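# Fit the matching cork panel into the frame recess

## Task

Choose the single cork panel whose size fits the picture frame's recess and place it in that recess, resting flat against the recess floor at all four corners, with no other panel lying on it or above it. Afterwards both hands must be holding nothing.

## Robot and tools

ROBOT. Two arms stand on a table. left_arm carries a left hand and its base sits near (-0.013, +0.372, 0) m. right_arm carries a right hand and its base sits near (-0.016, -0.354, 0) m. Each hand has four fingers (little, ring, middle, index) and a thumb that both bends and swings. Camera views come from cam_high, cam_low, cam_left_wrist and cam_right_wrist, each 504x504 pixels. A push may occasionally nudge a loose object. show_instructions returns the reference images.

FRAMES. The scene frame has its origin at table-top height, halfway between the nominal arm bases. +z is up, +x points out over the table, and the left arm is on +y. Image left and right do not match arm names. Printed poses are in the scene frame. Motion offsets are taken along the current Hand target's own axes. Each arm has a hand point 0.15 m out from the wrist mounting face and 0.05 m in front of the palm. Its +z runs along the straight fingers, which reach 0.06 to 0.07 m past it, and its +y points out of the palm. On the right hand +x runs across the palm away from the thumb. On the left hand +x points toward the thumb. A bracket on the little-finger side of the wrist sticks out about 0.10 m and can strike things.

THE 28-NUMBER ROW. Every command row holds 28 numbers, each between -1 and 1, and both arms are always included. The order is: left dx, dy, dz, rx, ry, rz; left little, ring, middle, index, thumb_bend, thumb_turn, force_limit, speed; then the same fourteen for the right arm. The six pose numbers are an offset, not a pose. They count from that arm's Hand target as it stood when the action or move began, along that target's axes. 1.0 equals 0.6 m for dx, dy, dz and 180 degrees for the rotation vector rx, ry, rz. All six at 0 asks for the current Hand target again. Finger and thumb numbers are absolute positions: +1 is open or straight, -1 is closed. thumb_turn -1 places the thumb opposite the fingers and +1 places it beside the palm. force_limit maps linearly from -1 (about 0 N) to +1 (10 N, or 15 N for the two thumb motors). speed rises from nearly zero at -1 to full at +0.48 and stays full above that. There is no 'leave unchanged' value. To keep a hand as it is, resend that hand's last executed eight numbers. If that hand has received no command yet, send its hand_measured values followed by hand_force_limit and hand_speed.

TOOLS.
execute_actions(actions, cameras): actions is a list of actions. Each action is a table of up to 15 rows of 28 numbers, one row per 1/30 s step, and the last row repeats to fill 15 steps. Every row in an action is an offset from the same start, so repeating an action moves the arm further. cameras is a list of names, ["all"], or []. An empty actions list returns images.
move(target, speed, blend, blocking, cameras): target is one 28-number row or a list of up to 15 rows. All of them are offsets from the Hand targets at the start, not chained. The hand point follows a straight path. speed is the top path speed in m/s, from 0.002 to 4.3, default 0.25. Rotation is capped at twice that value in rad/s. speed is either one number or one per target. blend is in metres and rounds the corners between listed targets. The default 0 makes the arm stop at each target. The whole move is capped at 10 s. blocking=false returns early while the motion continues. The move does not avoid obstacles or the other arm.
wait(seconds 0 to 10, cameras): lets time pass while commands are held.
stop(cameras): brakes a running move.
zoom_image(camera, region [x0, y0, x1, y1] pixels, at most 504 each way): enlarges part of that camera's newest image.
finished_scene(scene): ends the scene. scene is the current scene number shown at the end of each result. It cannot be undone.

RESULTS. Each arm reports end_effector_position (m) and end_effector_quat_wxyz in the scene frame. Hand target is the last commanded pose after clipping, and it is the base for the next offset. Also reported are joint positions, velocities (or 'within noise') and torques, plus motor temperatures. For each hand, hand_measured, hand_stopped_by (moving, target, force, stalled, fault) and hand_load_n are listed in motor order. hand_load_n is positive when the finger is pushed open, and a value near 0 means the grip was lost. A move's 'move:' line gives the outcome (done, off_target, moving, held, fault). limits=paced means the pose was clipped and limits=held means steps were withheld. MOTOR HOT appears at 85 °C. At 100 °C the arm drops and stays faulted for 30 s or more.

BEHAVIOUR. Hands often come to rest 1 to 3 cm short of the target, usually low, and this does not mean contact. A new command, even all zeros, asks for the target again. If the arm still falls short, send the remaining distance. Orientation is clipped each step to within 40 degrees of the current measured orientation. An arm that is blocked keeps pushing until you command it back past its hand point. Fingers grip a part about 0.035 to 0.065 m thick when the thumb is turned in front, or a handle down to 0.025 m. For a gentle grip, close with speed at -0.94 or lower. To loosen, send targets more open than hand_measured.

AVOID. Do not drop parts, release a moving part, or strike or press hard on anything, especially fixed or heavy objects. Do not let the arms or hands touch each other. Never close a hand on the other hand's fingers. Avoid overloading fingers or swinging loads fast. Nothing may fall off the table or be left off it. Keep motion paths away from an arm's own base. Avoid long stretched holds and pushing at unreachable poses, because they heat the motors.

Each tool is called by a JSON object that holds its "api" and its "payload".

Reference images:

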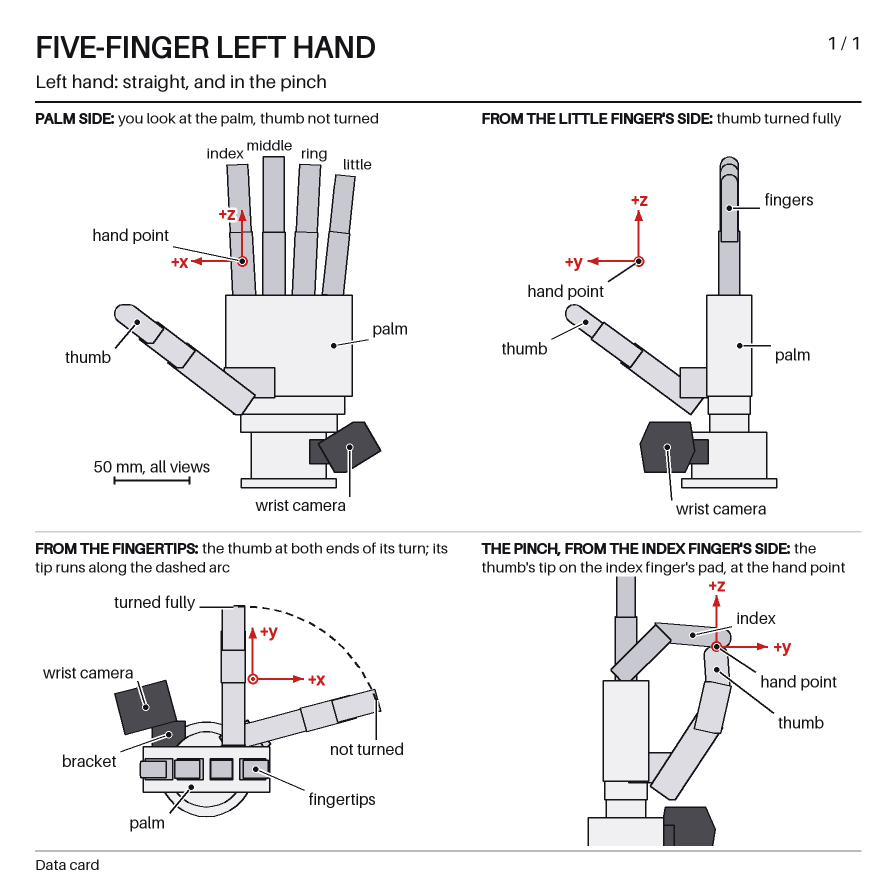

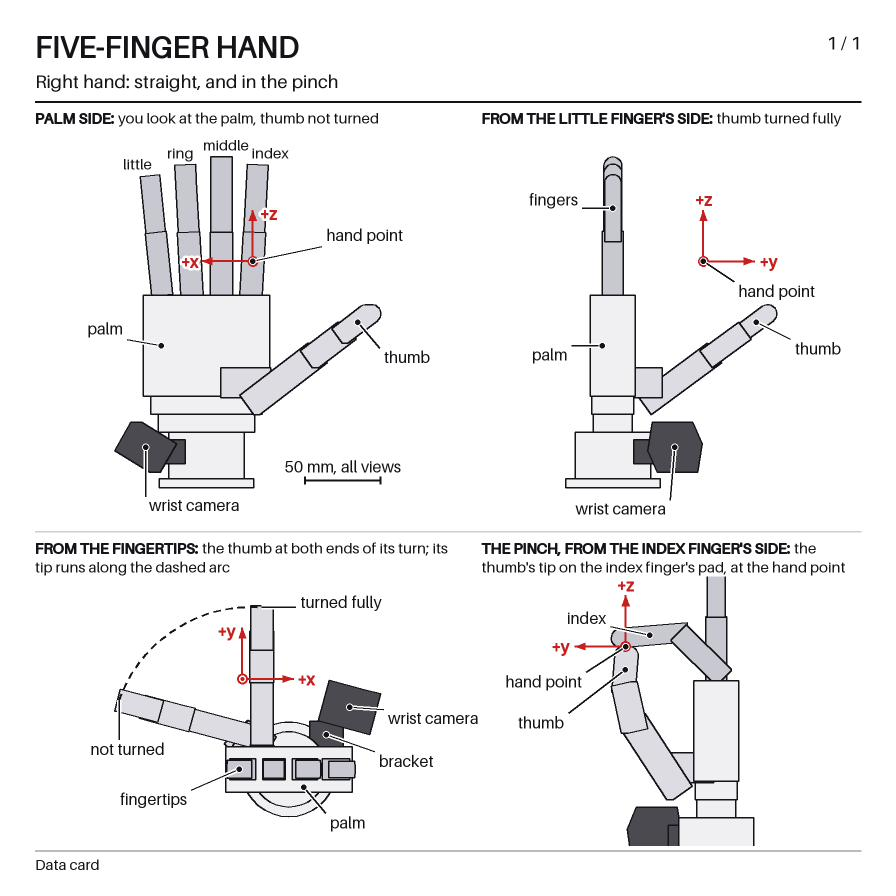

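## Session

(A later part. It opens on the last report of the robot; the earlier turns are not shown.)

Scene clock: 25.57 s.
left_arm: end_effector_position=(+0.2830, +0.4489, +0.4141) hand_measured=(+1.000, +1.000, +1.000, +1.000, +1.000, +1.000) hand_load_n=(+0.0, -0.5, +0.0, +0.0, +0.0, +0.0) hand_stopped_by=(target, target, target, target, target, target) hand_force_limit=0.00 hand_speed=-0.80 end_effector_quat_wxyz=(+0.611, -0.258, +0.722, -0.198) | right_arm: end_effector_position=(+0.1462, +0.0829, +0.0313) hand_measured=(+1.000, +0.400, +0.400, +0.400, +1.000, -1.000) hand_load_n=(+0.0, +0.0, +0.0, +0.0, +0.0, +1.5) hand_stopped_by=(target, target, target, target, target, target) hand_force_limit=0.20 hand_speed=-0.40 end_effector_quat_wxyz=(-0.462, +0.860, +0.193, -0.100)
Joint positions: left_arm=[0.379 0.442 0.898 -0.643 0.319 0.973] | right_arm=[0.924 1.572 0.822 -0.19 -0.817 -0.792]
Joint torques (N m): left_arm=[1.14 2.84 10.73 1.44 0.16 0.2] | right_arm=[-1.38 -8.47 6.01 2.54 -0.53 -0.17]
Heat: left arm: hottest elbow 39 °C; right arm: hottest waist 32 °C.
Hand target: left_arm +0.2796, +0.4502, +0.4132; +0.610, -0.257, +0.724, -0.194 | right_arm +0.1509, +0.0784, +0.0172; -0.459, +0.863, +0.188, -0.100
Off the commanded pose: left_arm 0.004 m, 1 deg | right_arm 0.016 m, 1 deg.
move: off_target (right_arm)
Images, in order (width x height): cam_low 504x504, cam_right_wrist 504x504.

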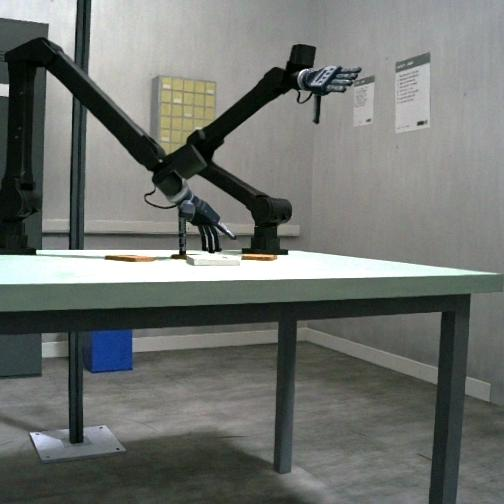

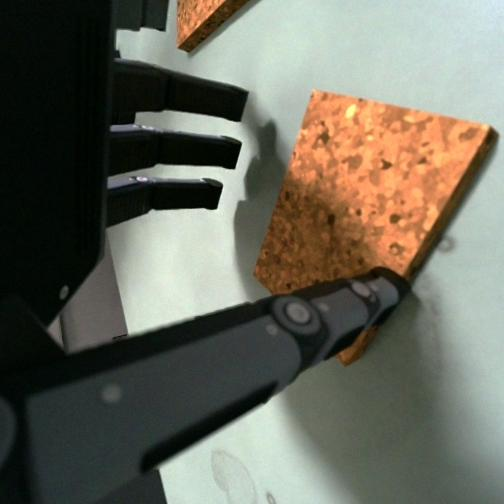

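{"api": "zoom_image", "payload": {"camera": "cam_right_wrist", "region": [300, 200, 500, 400]}}

{"api": "zoom_image", "payload": {"camera": "cam_low", "region": [160, 230, 220, 270]}}

Scaled by 2.520 from the camera's 504x504 image, which has a finer 720x720 frame.

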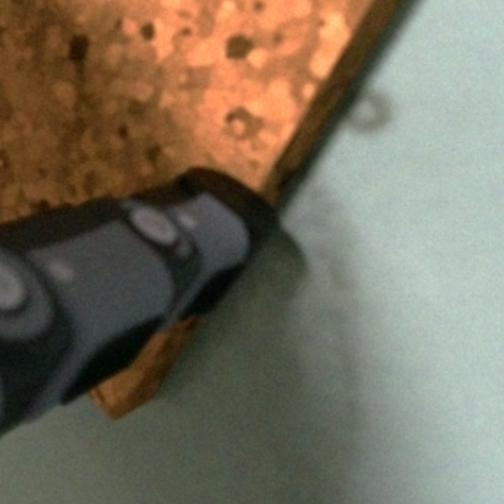

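Scaled by 8.400 from the camera's 504x504 image, which has a finer 720x720 frame.

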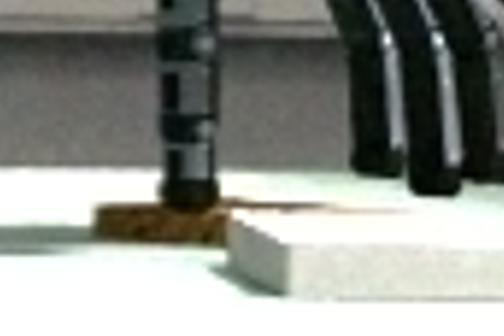

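{"api": "move", "payload": {"target": [[0,0,0,0,0,0,1,1,1,1,1,1,0,-0.8,0.0,-0.0276,-0.0186,0,0,0,1,0.4,0.4,0.4,1,-1,0.2,-0.4],[0,0,0,0,0,0,1,1,1,1,1,1,0,-0.8,0.0,-0.0210,-0.0284,0,0,0,1,0.4,0.4,0.4,1,-1,0.2,-0.4],[0,0,0,0,0,0,1,1,1,1,1,1,0,-0.8,0.0,0.0067,-0.0098,0,0,0,1,0.4,0.4,0.4,1,-1,0.2,-0.4]], "speed": 0.06, "cameras": ["cam_low","cam_right_wrist"]}}

{"api": "zoom_image", "payload": {"camera": "cam_low", "region": [160, 230, 220, 270]}}

{"api": "zoom_image", "payload": {"camera": "cam_right_wrist", "region": [300, 200, 500, 400]}}

Scene clock: 28.27 s.
left_arm: end_effector_position=(+0.2830, +0.4489, +0.4141) hand_measured=(+1.000, +1.000, +1.000, +1.000, +1.000, +1.000) hand_load_n=(+0.0, +0.0, -0.5, +0.0, +0.0, +0.0) hand_stopped_by=(target, target, target, target, target, target) hand_force_limit=0.00 hand_speed=-0.80 end_effector_quat_wxyz=(+0.611, -0.258, +0.722, -0.198) | right_arm: end_effector_position=(+0.1493, +0.0754, +0.0277) hand_measured=(+1.000, +0.400, +0.400, +0.400, +1.000, -1.000) hand_load_n=(+0.0, +0.0, +0.0, +0.0, +0.0, +0.5) hand_stopped_by=(target, target, target, target, target, target) hand_force_limit=0.20 hand_speed=-0.40 end_effector_quat_wxyz=(-0.460, +0.861, +0.192, -0.101)
Joint positions: left_arm=[0.379 0.442 0.898 -0.643 0.319 0.973] | right_arm=[0.908 1.571 0.813 -0.2 -0.823 -0.811]
Joint torques (N m): left_arm=[1.2 2.84 10.74 1.43 0.16 0.2] | right_arm=[-1.49 -8.7 6.15 2.33 -0.63 -0.17]
Heat: left arm: hottest elbow 39 °C; right arm: hottest waist 32 °C.
Hand target: left_arm +0.2796, +0.4502, +0.4132; +0.610, -0.257, +0.724, -0.194 | right_arm +0.1539, +0.0719, +0.0171; -0.459, +0.863, +0.188, -0.100
Off the commanded pose: left_arm 0.004 m, 1 deg | right_arm 0.012 m, 1 deg.
move: off_target (right_arm)
Images, in order (width x height): cam_low 504x504, cam_right_wrist 504x504.

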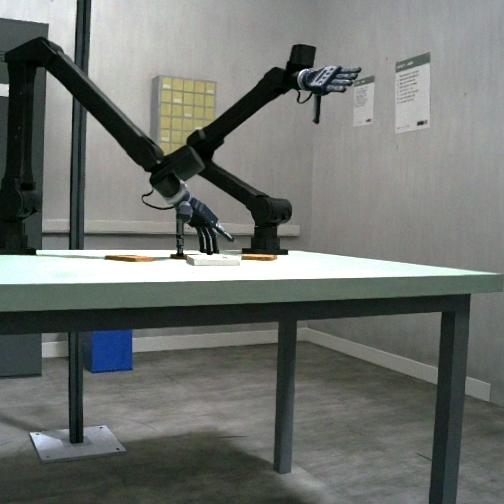

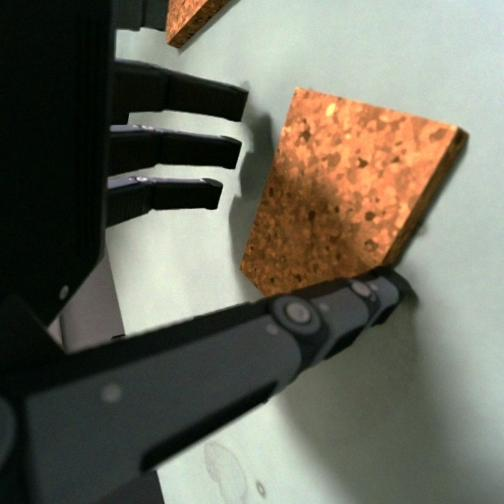

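Scaled by 8.400 from the camera's 504x504 image, which has a finer 720x720 frame.

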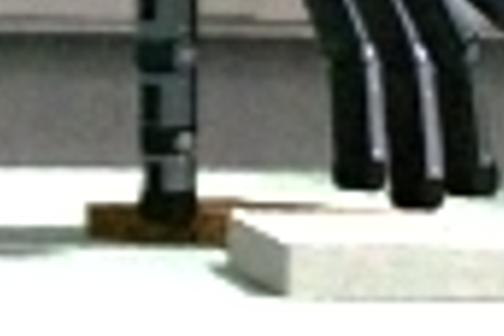

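Scaled by 2.520 from the camera's 504x504 image, which has a finer 720x720 frame.

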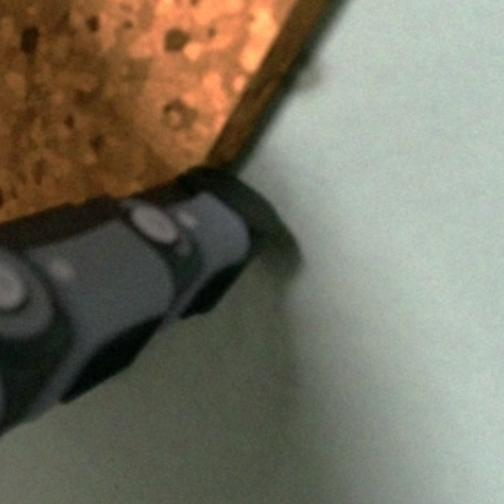

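{"api": "move", "payload": {"target": [0,0,0,0,0,0,1,1,1,1,1,1,0,-0.8,-0.003,0.0062,0.0025,0,0,0,1,0.4,0.4,0.4,1,-1,0.2,-0.4], "speed": 0.06, "cameras": ["cam_low","cam_right_wrist"]}}

{"api": "zoom_image", "payload": {"camera": "cam_low", "region": [160, 230, 220, 270]}}

Scene clock: 29.33 s.
left_arm: end_effector_position=(+0.2830, +0.4489, +0.4141) hand_measured=(+1.000, +1.000, +1.000, +1.000, +1.000, +1.000) hand_load_n=(+0.0, +0.0, +0.0, +0.0, +0.0, +0.0) hand_stopped_by=(target, target, target, target, target, target) hand_force_limit=0.00 hand_speed=-0.80 end_effector_quat_wxyz=(+0.611, -0.258, +0.722, -0.198) | right_arm: end_effector_position=(+0.1476, +0.0732, +0.0215) hand_measured=(+1.000, +0.400, +0.400, +0.400, +1.000, -1.000) hand_load_n=(+0.0, +0.0, +0.0, +0.0, +0.0, +0.0) hand_stopped_by=(target, target, target, target, target, target) hand_force_limit=0.20 hand_speed=-0.40 end_effector_quat_wxyz=(-0.459, +0.862, +0.191, -0.102)
Joint positions: left_arm=[0.379 0.442 0.898 -0.643 0.319 0.973] | right_arm=[0.908 1.58 0.802 -0.185 -0.823 -0.811]
Joint torques (N m): left_arm=[1.2 2.84 10.73 1.44 0.16 0.2] | right_arm=[-1.44 -9.17 6.19 2.28 -0.63 -0.17]
Heat: left arm: hottest elbow 39 °C; right arm: hottest waist 32 °C.
Hand target: left_arm +0.2796, +0.4502, +0.4132; +0.610, -0.257, +0.724, -0.194 | right_arm +0.1526, +0.0704, +0.0132; -0.459, +0.863, +0.188, -0.100
Off the commanded pose: left_arm 0.004 m, 1 deg | right_arm 0.010 m, 0 deg.
move: done
Images, in order (width x height): cam_low 504x504, cam_right_wrist 504x504.

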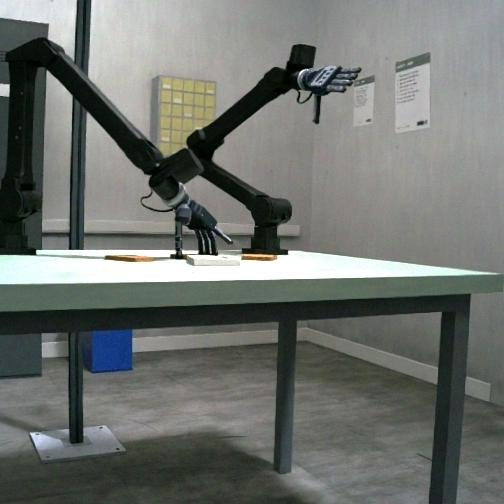

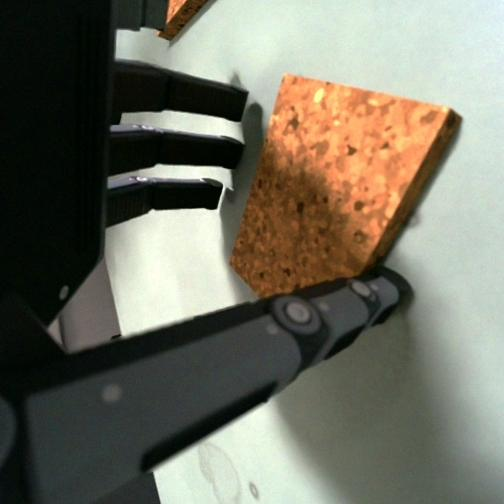

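Scaled by 8.400 from the camera's 504x504 image, which has a finer 720x720 frame.

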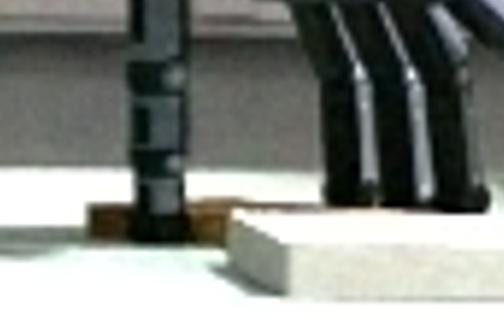

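{"api": "move", "payload": {"target": [0,0,0,0,0,0,1,1,1,1,1,1,0,-0.8,0,0,0,0,0,0,1,0.4,-0.3,-0.3,1,-1,0.2,-0.8], "speed": 0.06, "cameras": ["cam_low","cam_right_wrist"]}}

{"api": "zoom_image", "payload": {"camera": "cam_low", "region": [160, 230, 220, 270]}}

Scene clock: 30.40 s.
left_arm: end_effector_position=(+0.2830, +0.4489, +0.4141) hand_measured=(+1.000, +1.000, +1.000, +1.000, +1.000, +1.000) hand_load_n=(+0.0, +0.0, +0.0, +0.0, +0.0, +0.0) hand_stopped_by=(target, target, target, target, target, target) hand_force_limit=0.00 hand_speed=-0.80 end_effector_quat_wxyz=(+0.611, -0.258, +0.722, -0.198) | right_arm: end_effector_position=(+0.1477, +0.0741, +0.0222) hand_measured=(+1.000, +0.400, +0.072, +0.052, +1.000, -1.000) hand_load_n=(-0.5, -0.5, +12.5, +5.5, +3.0, +4.0) hand_stopped_by=(target, target, force, force, target, target) hand_force_limit=0.20 hand_speed=-0.80 end_effector_quat_wxyz=(-0.461, +0.860, +0.192, -0.102)
Joint positions: left_arm=[0.379 0.442 0.898 -0.643 0.319 0.973] | right_arm=[0.908 1.58 0.802 -0.18 -0.826 -0.811]
Joint torques (N m): left_arm=[1.2 2.84 10.71 1.44 0.16 0.2] | right_arm=[-1.44 -9.23 6.2 2.13 -0.51 -0.16]
Heat: left arm: hottest elbow 39 °C; right arm: hottest waist 32 °C.
Hand target: left_arm +0.2796, +0.4502, +0.4132; +0.610, -0.257, +0.724, -0.194 | right_arm +0.1526, +0.0704, +0.0132; -0.459, +0.863, +0.188, -0.100
Off the commanded pose: left_arm 0.004 m, 1 deg | right_arm 0.011 m, 1 deg.
move: off_target (right_arm)
Images, in order (width x height): cam_low 504x504, cam_right_wrist 504x504.

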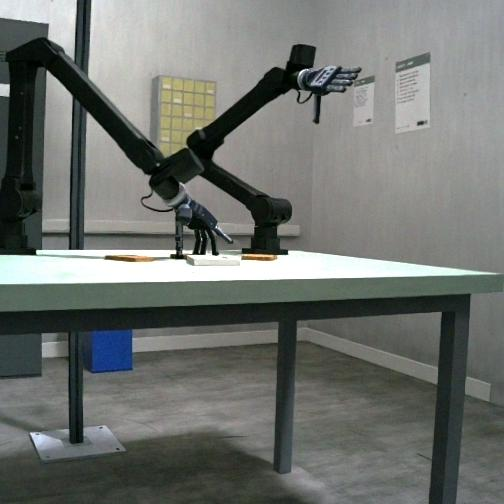

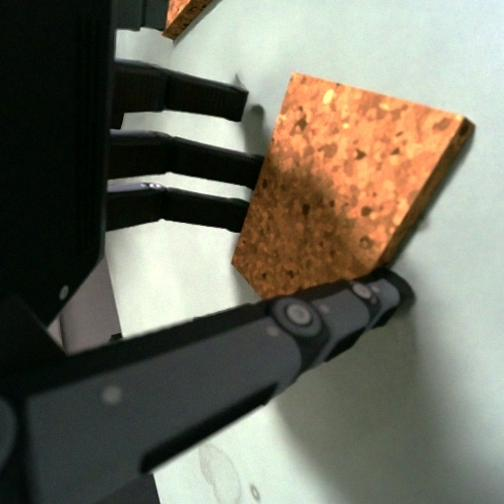

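Scaled by 8.400 from the camera's 504x504 image, which has a finer 720x720 frame.

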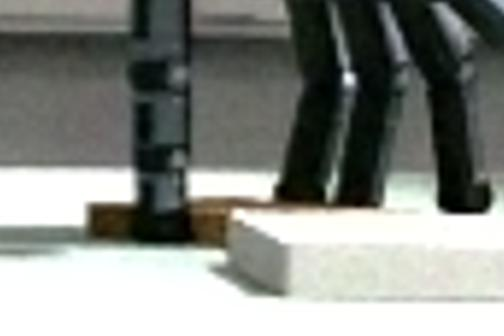

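{"api": "move", "payload": {"target": [0,0,0,0,0,0,1,1,1,1,1,1,0,-0.8,0,0,0,0,0,0,1,0.4,0.082,-0.3,1,-1,0.2,-0.8], "speed": 0.06}}

Scene clock: 31.07 s.
left_arm: end_effector_position=(+0.2830, +0.4489, +0.4141) hand_measured=(+1.000, +1.000, +1.000, +1.000, +1.000, +1.000) hand_load_n=(+0.0, +0.0, +0.0, +0.0, +0.0, +0.0) hand_stopped_by=(target, target, target, target, target, target) hand_force_limit=0.00 hand_speed=-0.80 end_effector_quat_wxyz=(+0.611, -0.258, +0.722, -0.198) | right_arm: end_effector_position=(+0.1477, +0.0741, +0.0222) hand_measured=(+1.000, +0.400, +0.082, +0.052, +1.000, -1.000) hand_load_n=(+0.0, -0.5, +5.5, +7.5, +2.0, +2.0) hand_stopped_by=(target, target, force, force, target, target) hand_force_limit=0.20 hand_speed=-0.80 end_effector_quat_wxyz=(-0.461, +0.860, +0.192, -0.102)
Joint positions: left_arm=[0.379 0.442 0.898 -0.643 0.319 0.973] | right_arm=[0.908 1.58 0.802 -0.18 -0.826 -0.811]
Joint torques (N m): left_arm=[1.2 2.84 10.74 1.44 0.16 0.2] | right_arm=[-1.44 -9.05 6.22 2.15 -0.51 -0.17]
Heat: left arm: hottest elbow 39 °C; right arm: hottest waist 32 °C.
Hand target: left_arm +0.2796, +0.4502, +0.4132; +0.610, -0.257, +0.724, -0.194 | right_arm +0.1526, +0.0704, +0.0132; -0.459, +0.863, +0.188, -0.100
Off the commanded pose: left_arm 0.004 m, 1 deg | right_arm 0.011 m, 1 deg.
move: off_target (right_arm)

{"api": "move", "payload": {"target": [0,0,0,0,0,0,1,1,1,1,1,1,0,-0.8,0,-0.1175,-0.0792,0,0,0,1,0.4,0.082,-0.3,1,-1,0.2,-0.8], "speed": 0.08, "cameras": ["cam_low","cam_right_wrist","cam_high"]}}

{"api": "zoom_image", "payload": {"camera": "cam_low", "region": [150, 200, 250, 280]}}

Scene clock: 32.87 s.
left_arm: end_effector_position=(+0.2830, +0.4489, +0.4141) hand_measured=(+1.000, +1.000, +1.000, +1.000, +1.000, +1.000) hand_load_n=(+0.0, +0.0, +0.0, +0.0, +0.0, +0.0) hand_stopped_by=(target, target, target, target, target, target) hand_force_limit=0.00 hand_speed=-0.80 end_effector_quat_wxyz=(+0.611, -0.258, +0.722, -0.198) | right_arm: end_effector_position=(+0.1364, +0.0589, +0.0787) hand_measured=(+1.000, +0.400, +0.082, +0.052, +1.000, -1.000) hand_load_n=(+0.0, +0.0, +6.0, +7.5, +2.0, +1.0) hand_stopped_by=(target, target, force, force, target, target) hand_force_limit=0.20 hand_speed=-0.80 end_effector_quat_wxyz=(-0.447, +0.867, +0.184, -0.118)
Joint positions: left_arm=[0.379 0.442 0.898 -0.643 0.319 0.973] | right_arm=[0.908 1.443 0.847 -0.412 -0.826 -0.812]
Joint torques (N m): left_arm=[1.2 2.84 10.73 1.46 0.16 0.2] | right_arm=[-1.38 -10.23 11.23 0.85 -0.51 -0.14]
Heat: left arm: hottest elbow 39 °C; right arm: hottest waist 32 °C.
Hand target: left_arm +0.2796, +0.4502, +0.4132; +0.610, -0.257, +0.724, -0.194 | right_arm +0.1525, +0.0704, +0.0981; -0.459, +0.863, +0.188, -0.100
Off the commanded pose: left_arm 0.004 m, 1 deg | right_arm 0.028 m, 3 deg.
move: off_target (right_arm)
Images, in order (width x height): cam_high 504x504, cam_low 504x504, cam_right_wrist 504x504.

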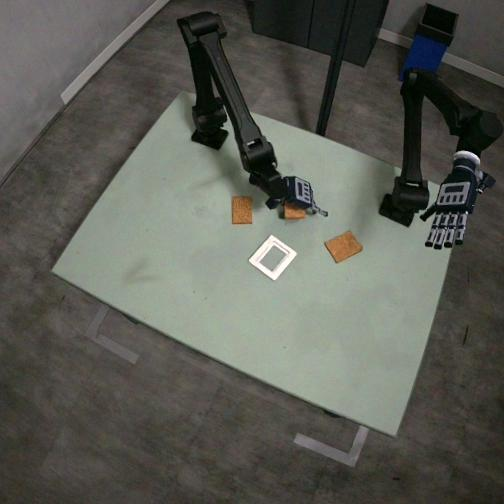

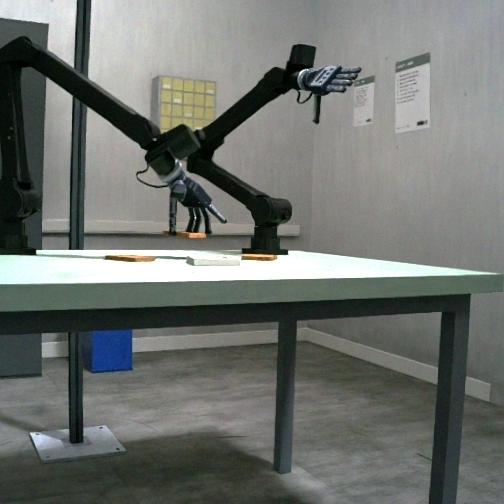

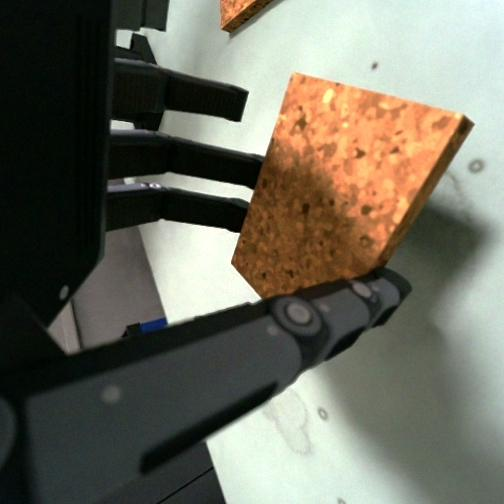

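Scaled by 5.040 from the camera's 504x504 image, which has a finer 720x720 frame.

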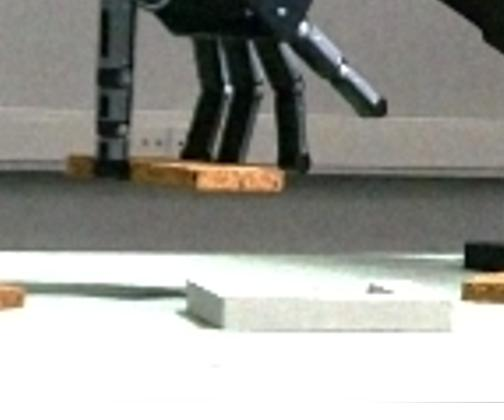

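{"api": "zoom_image", "payload": {"camera": "cam_right_wrist", "region": [220, 50, 500, 330]}}

Scaled by 1.800 from the camera's 504x504 image, which has a finer 720x720 frame.

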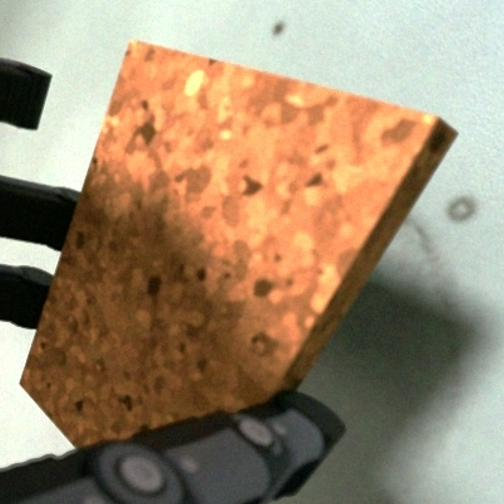

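{"api": "move", "payload": {"target": [0,0,0,0,0,0,1,1,1,1,1,1,0,-0.8,0.2695,0.0451,-0.0876,0,0.1741,0.1175,1,0.4,0.082,-0.3,1,-1,0.2,-0.8], "speed": 0.2, "cameras": ["cam_low","cam_right_wrist","cam_high"]}}

{"api": "zoom_image", "payload": {"camera": "cam_right_wrist", "region": [180, 0, 504, 324]}}

Scene clock: 47.07 s.
left_arm: end_effector_position=(+0.2830, +0.4489, +0.4141) hand_measured=(+1.000, +1.000, +1.000, +1.000, +1.000, +1.000) hand_load_n=(+0.0, +0.0, +0.0, +0.0, +0.0, +0.0) hand_stopped_by=(target, target, target, target, target, target) hand_force_limit=0.00 hand_speed=-0.80 end_effector_quat_wxyz=(+0.611, -0.258, +0.722, -0.198) | right_arm: end_effector_position=(+0.3005, +0.0705, +0.0895) hand_measured=(+1.000, +0.400, +0.082, +0.052, +1.000, -1.000) hand_load_n=(+0.0, +0.0, +6.0, +7.5, +2.0, +1.0) hand_stopped_by=(target, target, force, force, target, target) hand_force_limit=0.20 hand_speed=-0.80 end_effector_quat_wxyz=(-0.450, +0.887, -0.100, +0.037)
Joint positions: left_arm=[0.379 0.442 0.898 -0.643 0.319 0.973] | right_arm=[0.729 1.515 0.932 -0.156 -0.495 -0.378]
Joint torques (N m): left_arm=[1.14 2.9 10.73 1.44 0.16 0.2] | right_arm=[-1.26 -9.64 11.97 2.85 -0.2 -0.04]
Heat: left arm: hottest elbow 40 °C; right arm: hottest elbow 33 °C.
Hand target: left_arm +0.2796, +0.4502, +0.4132; +0.610, -0.257, +0.724, -0.194 | right_arm +0.3238, +0.0842, +0.1049; -0.466, +0.877, -0.102, +0.054
Off the commanded pose: left_arm 0.004 m, 1 deg | right_arm 0.031 m, 3 deg.
move: off_target (right_arm)
Images, in order (width x height): cam_high 504x504, cam_low 504x504, cam_right_wrist 504x504.

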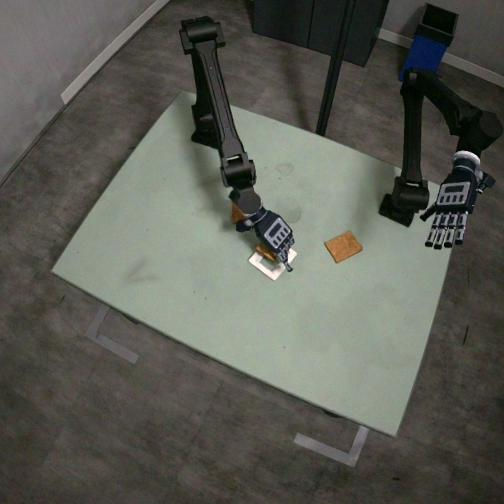

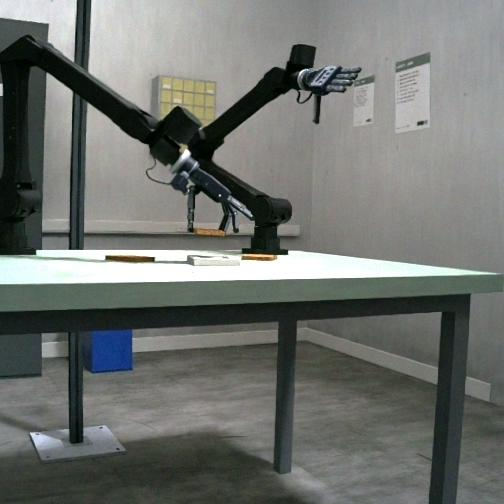

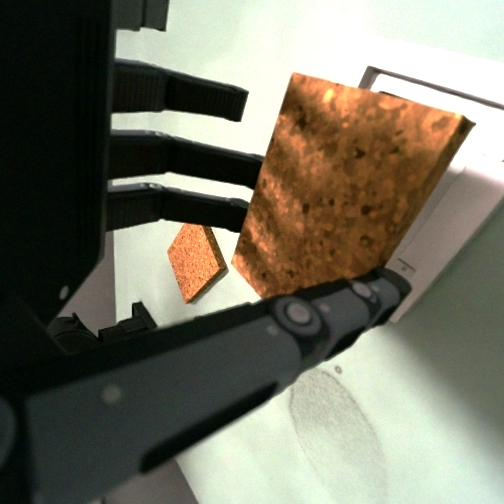

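Scaled by 1.556 from the camera's 504x504 image, which has a finer 720x720 frame.

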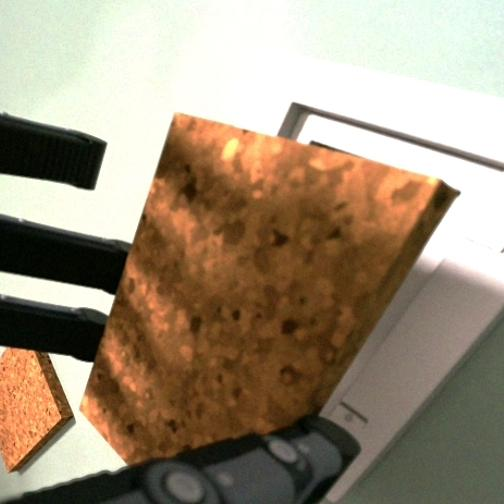

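{"api": "move", "payload": {"target": [0,0,0,0,0,0,1,1,1,1,1,1,0,-0.8,0,0.0415,0.0280,0,0,0,1,0.4,0.082,-0.3,1,-1,0.2,-0.8], "speed": 0.1, "cameras": ["cam_low","cam_right_wrist"]}}

{"api": "zoom_image", "payload": {"camera": "cam_right_wrist", "region": [220, 30, 504, 314]}}

Scene clock: 49.73 s.
left_arm: end_effector_position=(+0.2830, +0.4489, +0.4141) hand_measured=(+1.000, +1.000, +1.000, +1.000, +1.000, +1.000) hand_load_n=(+0.0, +0.0, +0.0, +0.0, +0.0, +0.0) hand_stopped_by=(target, target, target, target, target, target) hand_force_limit=0.00 hand_speed=-0.80 end_effector_quat_wxyz=(+0.611, -0.258, +0.722, -0.198) | right_arm: end_effector_position=(+0.3119, +0.0809, +0.0737) hand_measured=(+1.000, +0.400, +0.082, +0.052, +1.000, -1.000) hand_load_n=(+0.0, +0.0, +6.0, +7.5, +2.5, +1.0) hand_stopped_by=(target, target, force, force, target, target) hand_force_limit=0.20 hand_speed=-0.80 end_effector_quat_wxyz=(-0.460, +0.881, -0.096, +0.046)
Joint positions: left_arm=[0.379 0.442 0.898 -0.643 0.319 0.973] | right_arm=[0.729 1.569 0.932 -0.07 -0.494 -0.377]
Joint torques (N m): left_arm=[1.14 2.84 10.73 1.44 0.16 0.21] | right_arm=[-1.14 -10.46 8.96 2.85 -0.21 -0.05]
Heat: left arm: hottest elbow 40 °C; right arm: hottest elbow 33 °C.
Hand target: left_arm +0.2796, +0.4502, +0.4132; +0.610, -0.257, +0.724, -0.194 | right_arm +0.3238, +0.0842, +0.0749; -0.466, +0.877, -0.102, +0.054
Off the commanded pose: left_arm 0.004 m, 1 deg | right_arm 0.012 m, 1 deg.
move: off_target (right_arm)
Images, in order (width x height): cam_low 504x504, cam_right_wrist 504x504.

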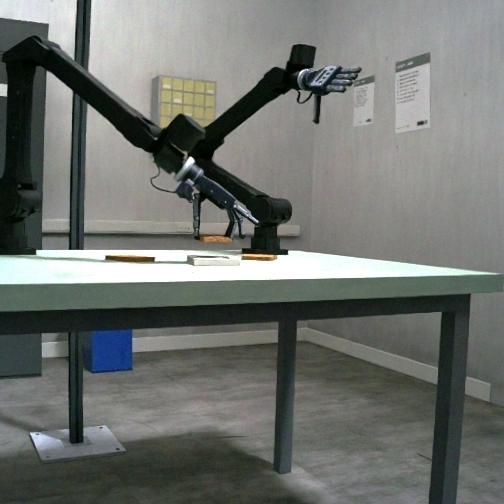

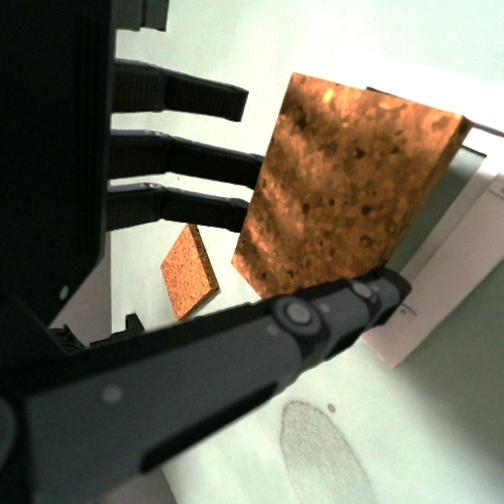

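Scaled by 1.775 from the camera's 504x504 image, which has a finer 720x720 frame.

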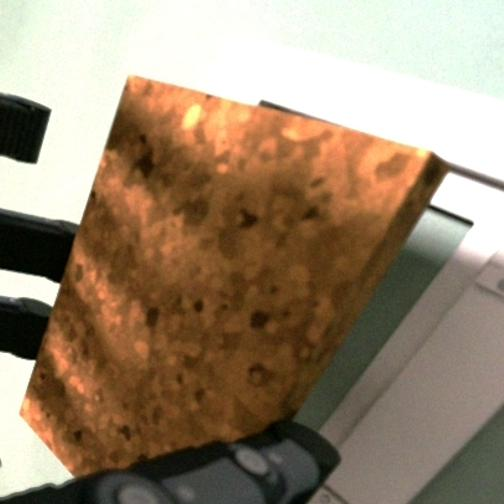

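{"api": "move", "payload": {"target": [0,0,0,0,0,0,1,1,1,1,1,1,0,-0.8,-0.0049,0.0214,0.0130,0,0,0,1,0.4,0.082,-0.3,1,-1,0.2,-0.8], "speed": 0.08, "cameras": ["cam_low","cam_right_wrist"]}}

{"api": "zoom_image", "payload": {"camera": "cam_right_wrist", "region": [220, 30, 504, 314]}}

Scene clock: 51.23 s.
left_arm: end_effector_position=(+0.2830, +0.4489, +0.4141) hand_measured=(+1.000, +1.000, +1.000, +1.000, +1.000, +1.000) hand_load_n=(+0.0, +0.0, +0.0, +0.0, +0.0, +0.0) hand_stopped_by=(target, target, target, target, target, target) hand_force_limit=0.00 hand_speed=-0.80 end_effector_quat_wxyz=(+0.611, -0.258, +0.722, -0.198) | right_arm: end_effector_position=(+0.3184, +0.0863, +0.0698) hand_measured=(+1.000, +0.400, +0.082, +0.052, +1.000, -1.000) hand_load_n=(+0.0, +0.0, +6.0, +7.5, +2.0, +1.0) hand_stopped_by=(target, target, force, force, target, target) hand_force_limit=0.20 hand_speed=-0.80 end_effector_quat_wxyz=(-0.468, +0.877, -0.094, +0.055)
Joint positions: left_arm=[0.379 0.442 0.898 -0.643 0.319 0.973] | right_arm=[0.729 1.589 0.932 -0.025 -0.491 -0.374]
Joint torques (N m): left_arm=[1.14 2.9 10.71 1.46 0.16 0.2] | right_arm=[-0.91 -10.4 7.01 2.89 -0.19 -0.04]
Heat: left arm: hottest elbow 40 °C; right arm: hottest elbow 33 °C.
Hand target: left_arm +0.2796, +0.4502, +0.4132; +0.610, -0.257, +0.724, -0.194 | right_arm +0.3208, +0.0841, +0.0599; -0.466, +0.877, -0.102, +0.054
Off the commanded pose: left_arm 0.004 m, 1 deg | right_arm 0.010 m, 1 deg.
move: done
Images, in order (width x height): cam_low 504x504, cam_right_wrist 504x504.

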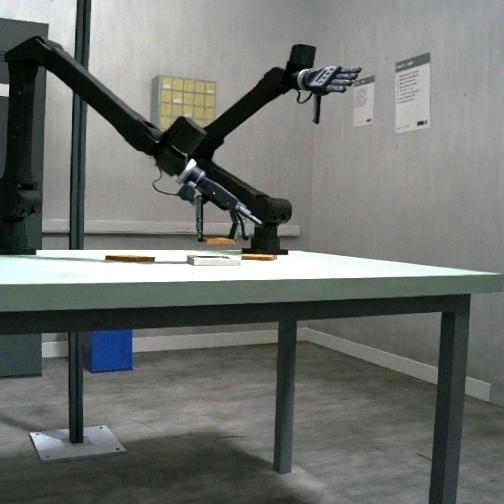

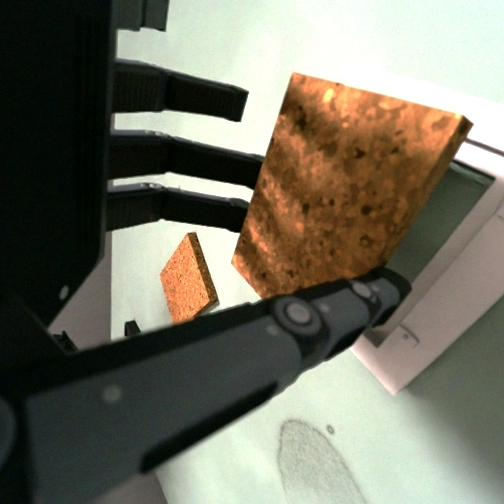

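Scaled by 1.775 from the camera's 504x504 image, which has a finer 720x720 frame.

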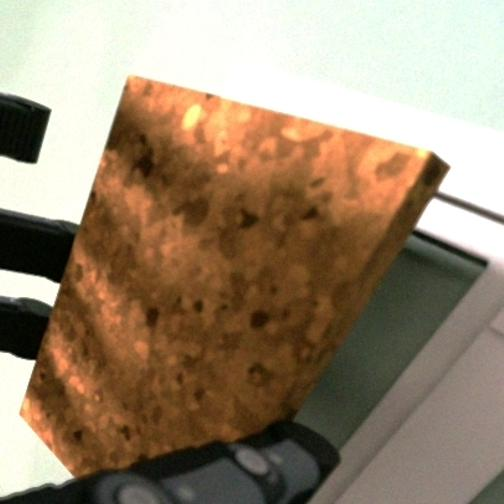

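{"api": "move", "payload": {"target": [0,0,0,0,0,0,1,1,1,1,1,1,0,-0.8,-0.006,0.0213,0.0042,0,0,0,1,0.4,0.082,-0.3,1,-1,0.2,-0.8], "speed": 0.08, "cameras": ["cam_low","cam_right_wrist"]}}

{"api": "zoom_image", "payload": {"camera": "cam_right_wrist", "region": [220, 30, 504, 314]}}

{"api": "zoom_image", "payload": {"camera": "cam_low", "region": [170, 220, 270, 280]}}

Scene clock: 52.40 s.
left_arm: end_effector_position=(+0.2830, +0.4489, +0.4141) hand_measured=(+1.000, +1.000, +1.000, +1.000, +1.000, +1.000) hand_load_n=(+0.0, +0.0, +0.0, +0.0, +0.0, +0.0) hand_stopped_by=(target, target, target, target, target, target) hand_force_limit=0.00 hand_speed=-0.80 end_effector_quat_wxyz=(+0.611, -0.258, +0.722, -0.198) | right_arm: end_effector_position=(+0.3133, +0.0816, +0.0564) hand_measured=(+1.000, +0.400, +0.082, +0.052, +1.000, -1.000) hand_load_n=(+0.0, +0.0, +6.0, +7.5, +2.0, +1.5) hand_stopped_by=(target, target, force, force, target, target) hand_force_limit=0.20 hand_speed=-0.80 end_effector_quat_wxyz=(-0.467, +0.877, -0.095, +0.054)
Joint positions: left_arm=[0.379 0.442 0.898 -0.643 0.319 0.973] | right_arm=[0.729 1.598 0.9 0.014 -0.49 -0.373]
Joint torques (N m): left_arm=[1.2 2.84 10.73 1.44 0.16 0.2] | right_arm=[-0.85 -10.4 7.02 2.88 -0.19 -0.04]
Heat: left arm: hottest elbow 40 °C; right arm: hottest elbow 33 °C.
Hand target: left_arm +0.2796, +0.4502, +0.4132; +0.610, -0.257, +0.724, -0.194 | right_arm +0.3162, +0.0801, +0.0479; -0.466, +0.877, -0.102, +0.054
Off the commanded pose: left_arm 0.004 m, 1 deg | right_arm 0.009 m, 1 deg.
move: done
Images, in order (width x height): cam_low 504x504, cam_right_wrist 504x504.

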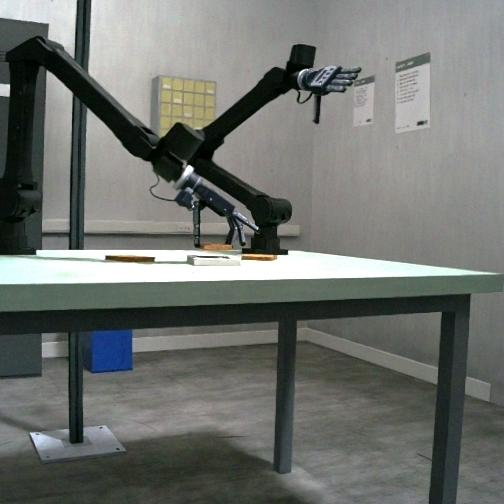

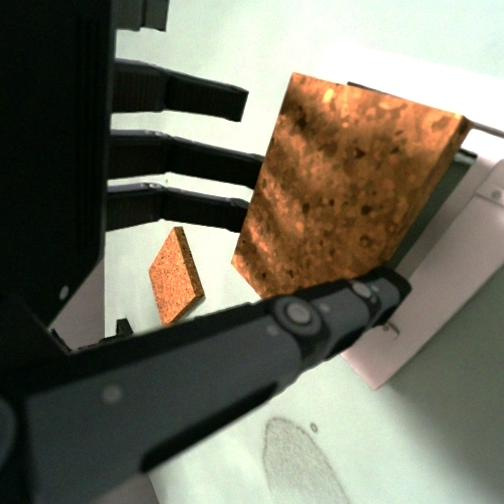

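Scaled by 1.775 from the camera's 504x504 image, which has a finer 720x720 frame.

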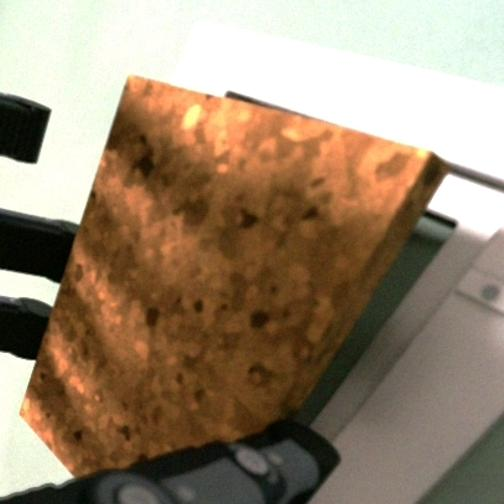

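Scaled by 5.040 from the camera's 504x504 image, which has a finer 720x720 frame.

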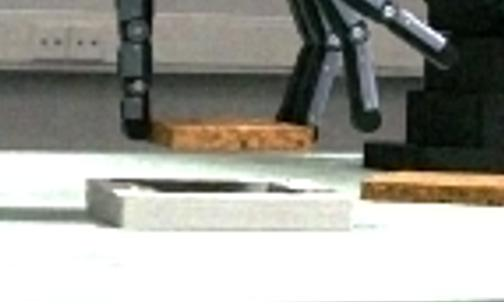

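{"api": "zoom_image", "payload": {"camera": "cam_right_wrist", "region": [324, 100, 504, 400]}}

Scaled by 1.680 from the camera's 504x504 image, which has a finer 720x720 frame.

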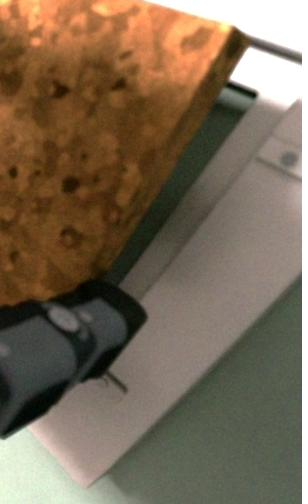

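{"api": "execute_actions", "payload": {"actions": [], "cameras": ["cam_high"]}}

{"api": "zoom_image", "payload": {"camera": "cam_high", "region": [220, 200, 320, 300]}}

Scene clock: 53.87 s.
left_arm: end_effector_position=(+0.2830, +0.4489, +0.4141) hand_measured=(+1.000, +1.000, +1.000, +1.000, +1.000, +1.000) hand_load_n=(+0.0, +0.0, +0.0, +0.0, +0.0, +0.0) hand_stopped_by=(target, target, target, target, target, target) hand_force_limit=0.00 hand_speed=-0.80 end_effector_quat_wxyz=(+0.611, -0.258, +0.722, -0.198) | right_arm: end_effector_position=(+0.3134, +0.0817, +0.0565) hand_measured=(+1.000, +0.400, +0.082, +0.052, +1.000, -1.000) hand_load_n=(+0.0, +0.0, +6.0, +7.5, +2.0, +1.0) hand_stopped_by=(target, target, force, force, target, target) hand_force_limit=0.20 hand_speed=-0.80 end_effector_quat_wxyz=(-0.467, +0.877, -0.095, +0.054)
Joint positions: left_arm=[0.379 0.442 0.898 -0.643 0.319 0.973] | right_arm=[0.729 1.598 0.9 0.014 -0.49 -0.373]
Joint velocities: within noise
Joint torques (N m): left_arm=[1.14 2.84 10.73 1.46 0.16 0.2] | right_arm=[-0.91 -10.4 6.99 2.89 -0.19 -0.04]
Motor temperatures (°C): left_arm=[30 30 40 29 27 28] | right_arm=[32 32 33 30 31 29]
Heat: left arm: hottest elbow 40 °C; right arm: hottest elbow 33 °C.
Hand target: left_arm +0.2796, +0.4502, +0.4132; +0.610, -0.257, +0.724, -0.194 | right_arm +0.3162, +0.0801, +0.0480; -0.466, +0.877, -0.102, +0.054
Off the commanded pose: left_arm 0.004 m, 1 deg | right_arm 0.009 m, 1 deg.
Images, in order (width x height): cam_high 504x504.

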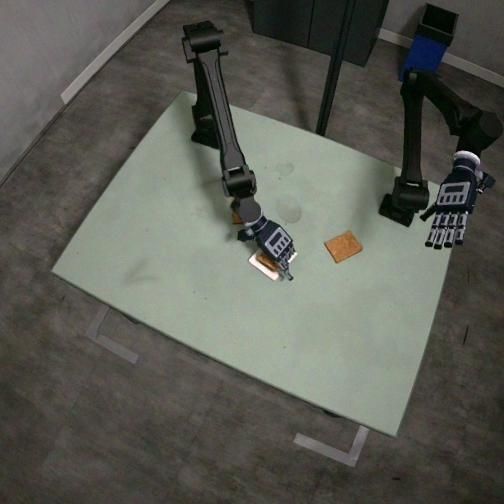

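Scaled by 5.040 from the camera's 504x504 image, which has a finer 720x720 frame.

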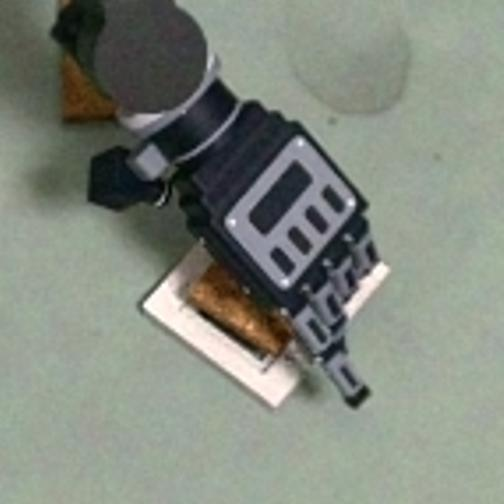

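{"api": "zoom_image", "payload": {"camera": "cam_high", "region": [245, 245, 285, 285]}}

Scaled by 12.600 from the camera's 504x504 image, which has a finer 720x720 frame.

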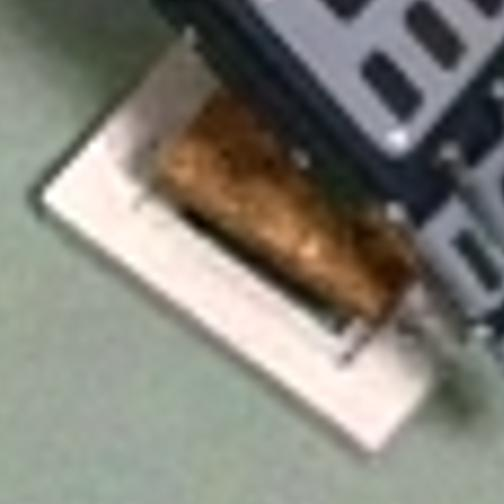

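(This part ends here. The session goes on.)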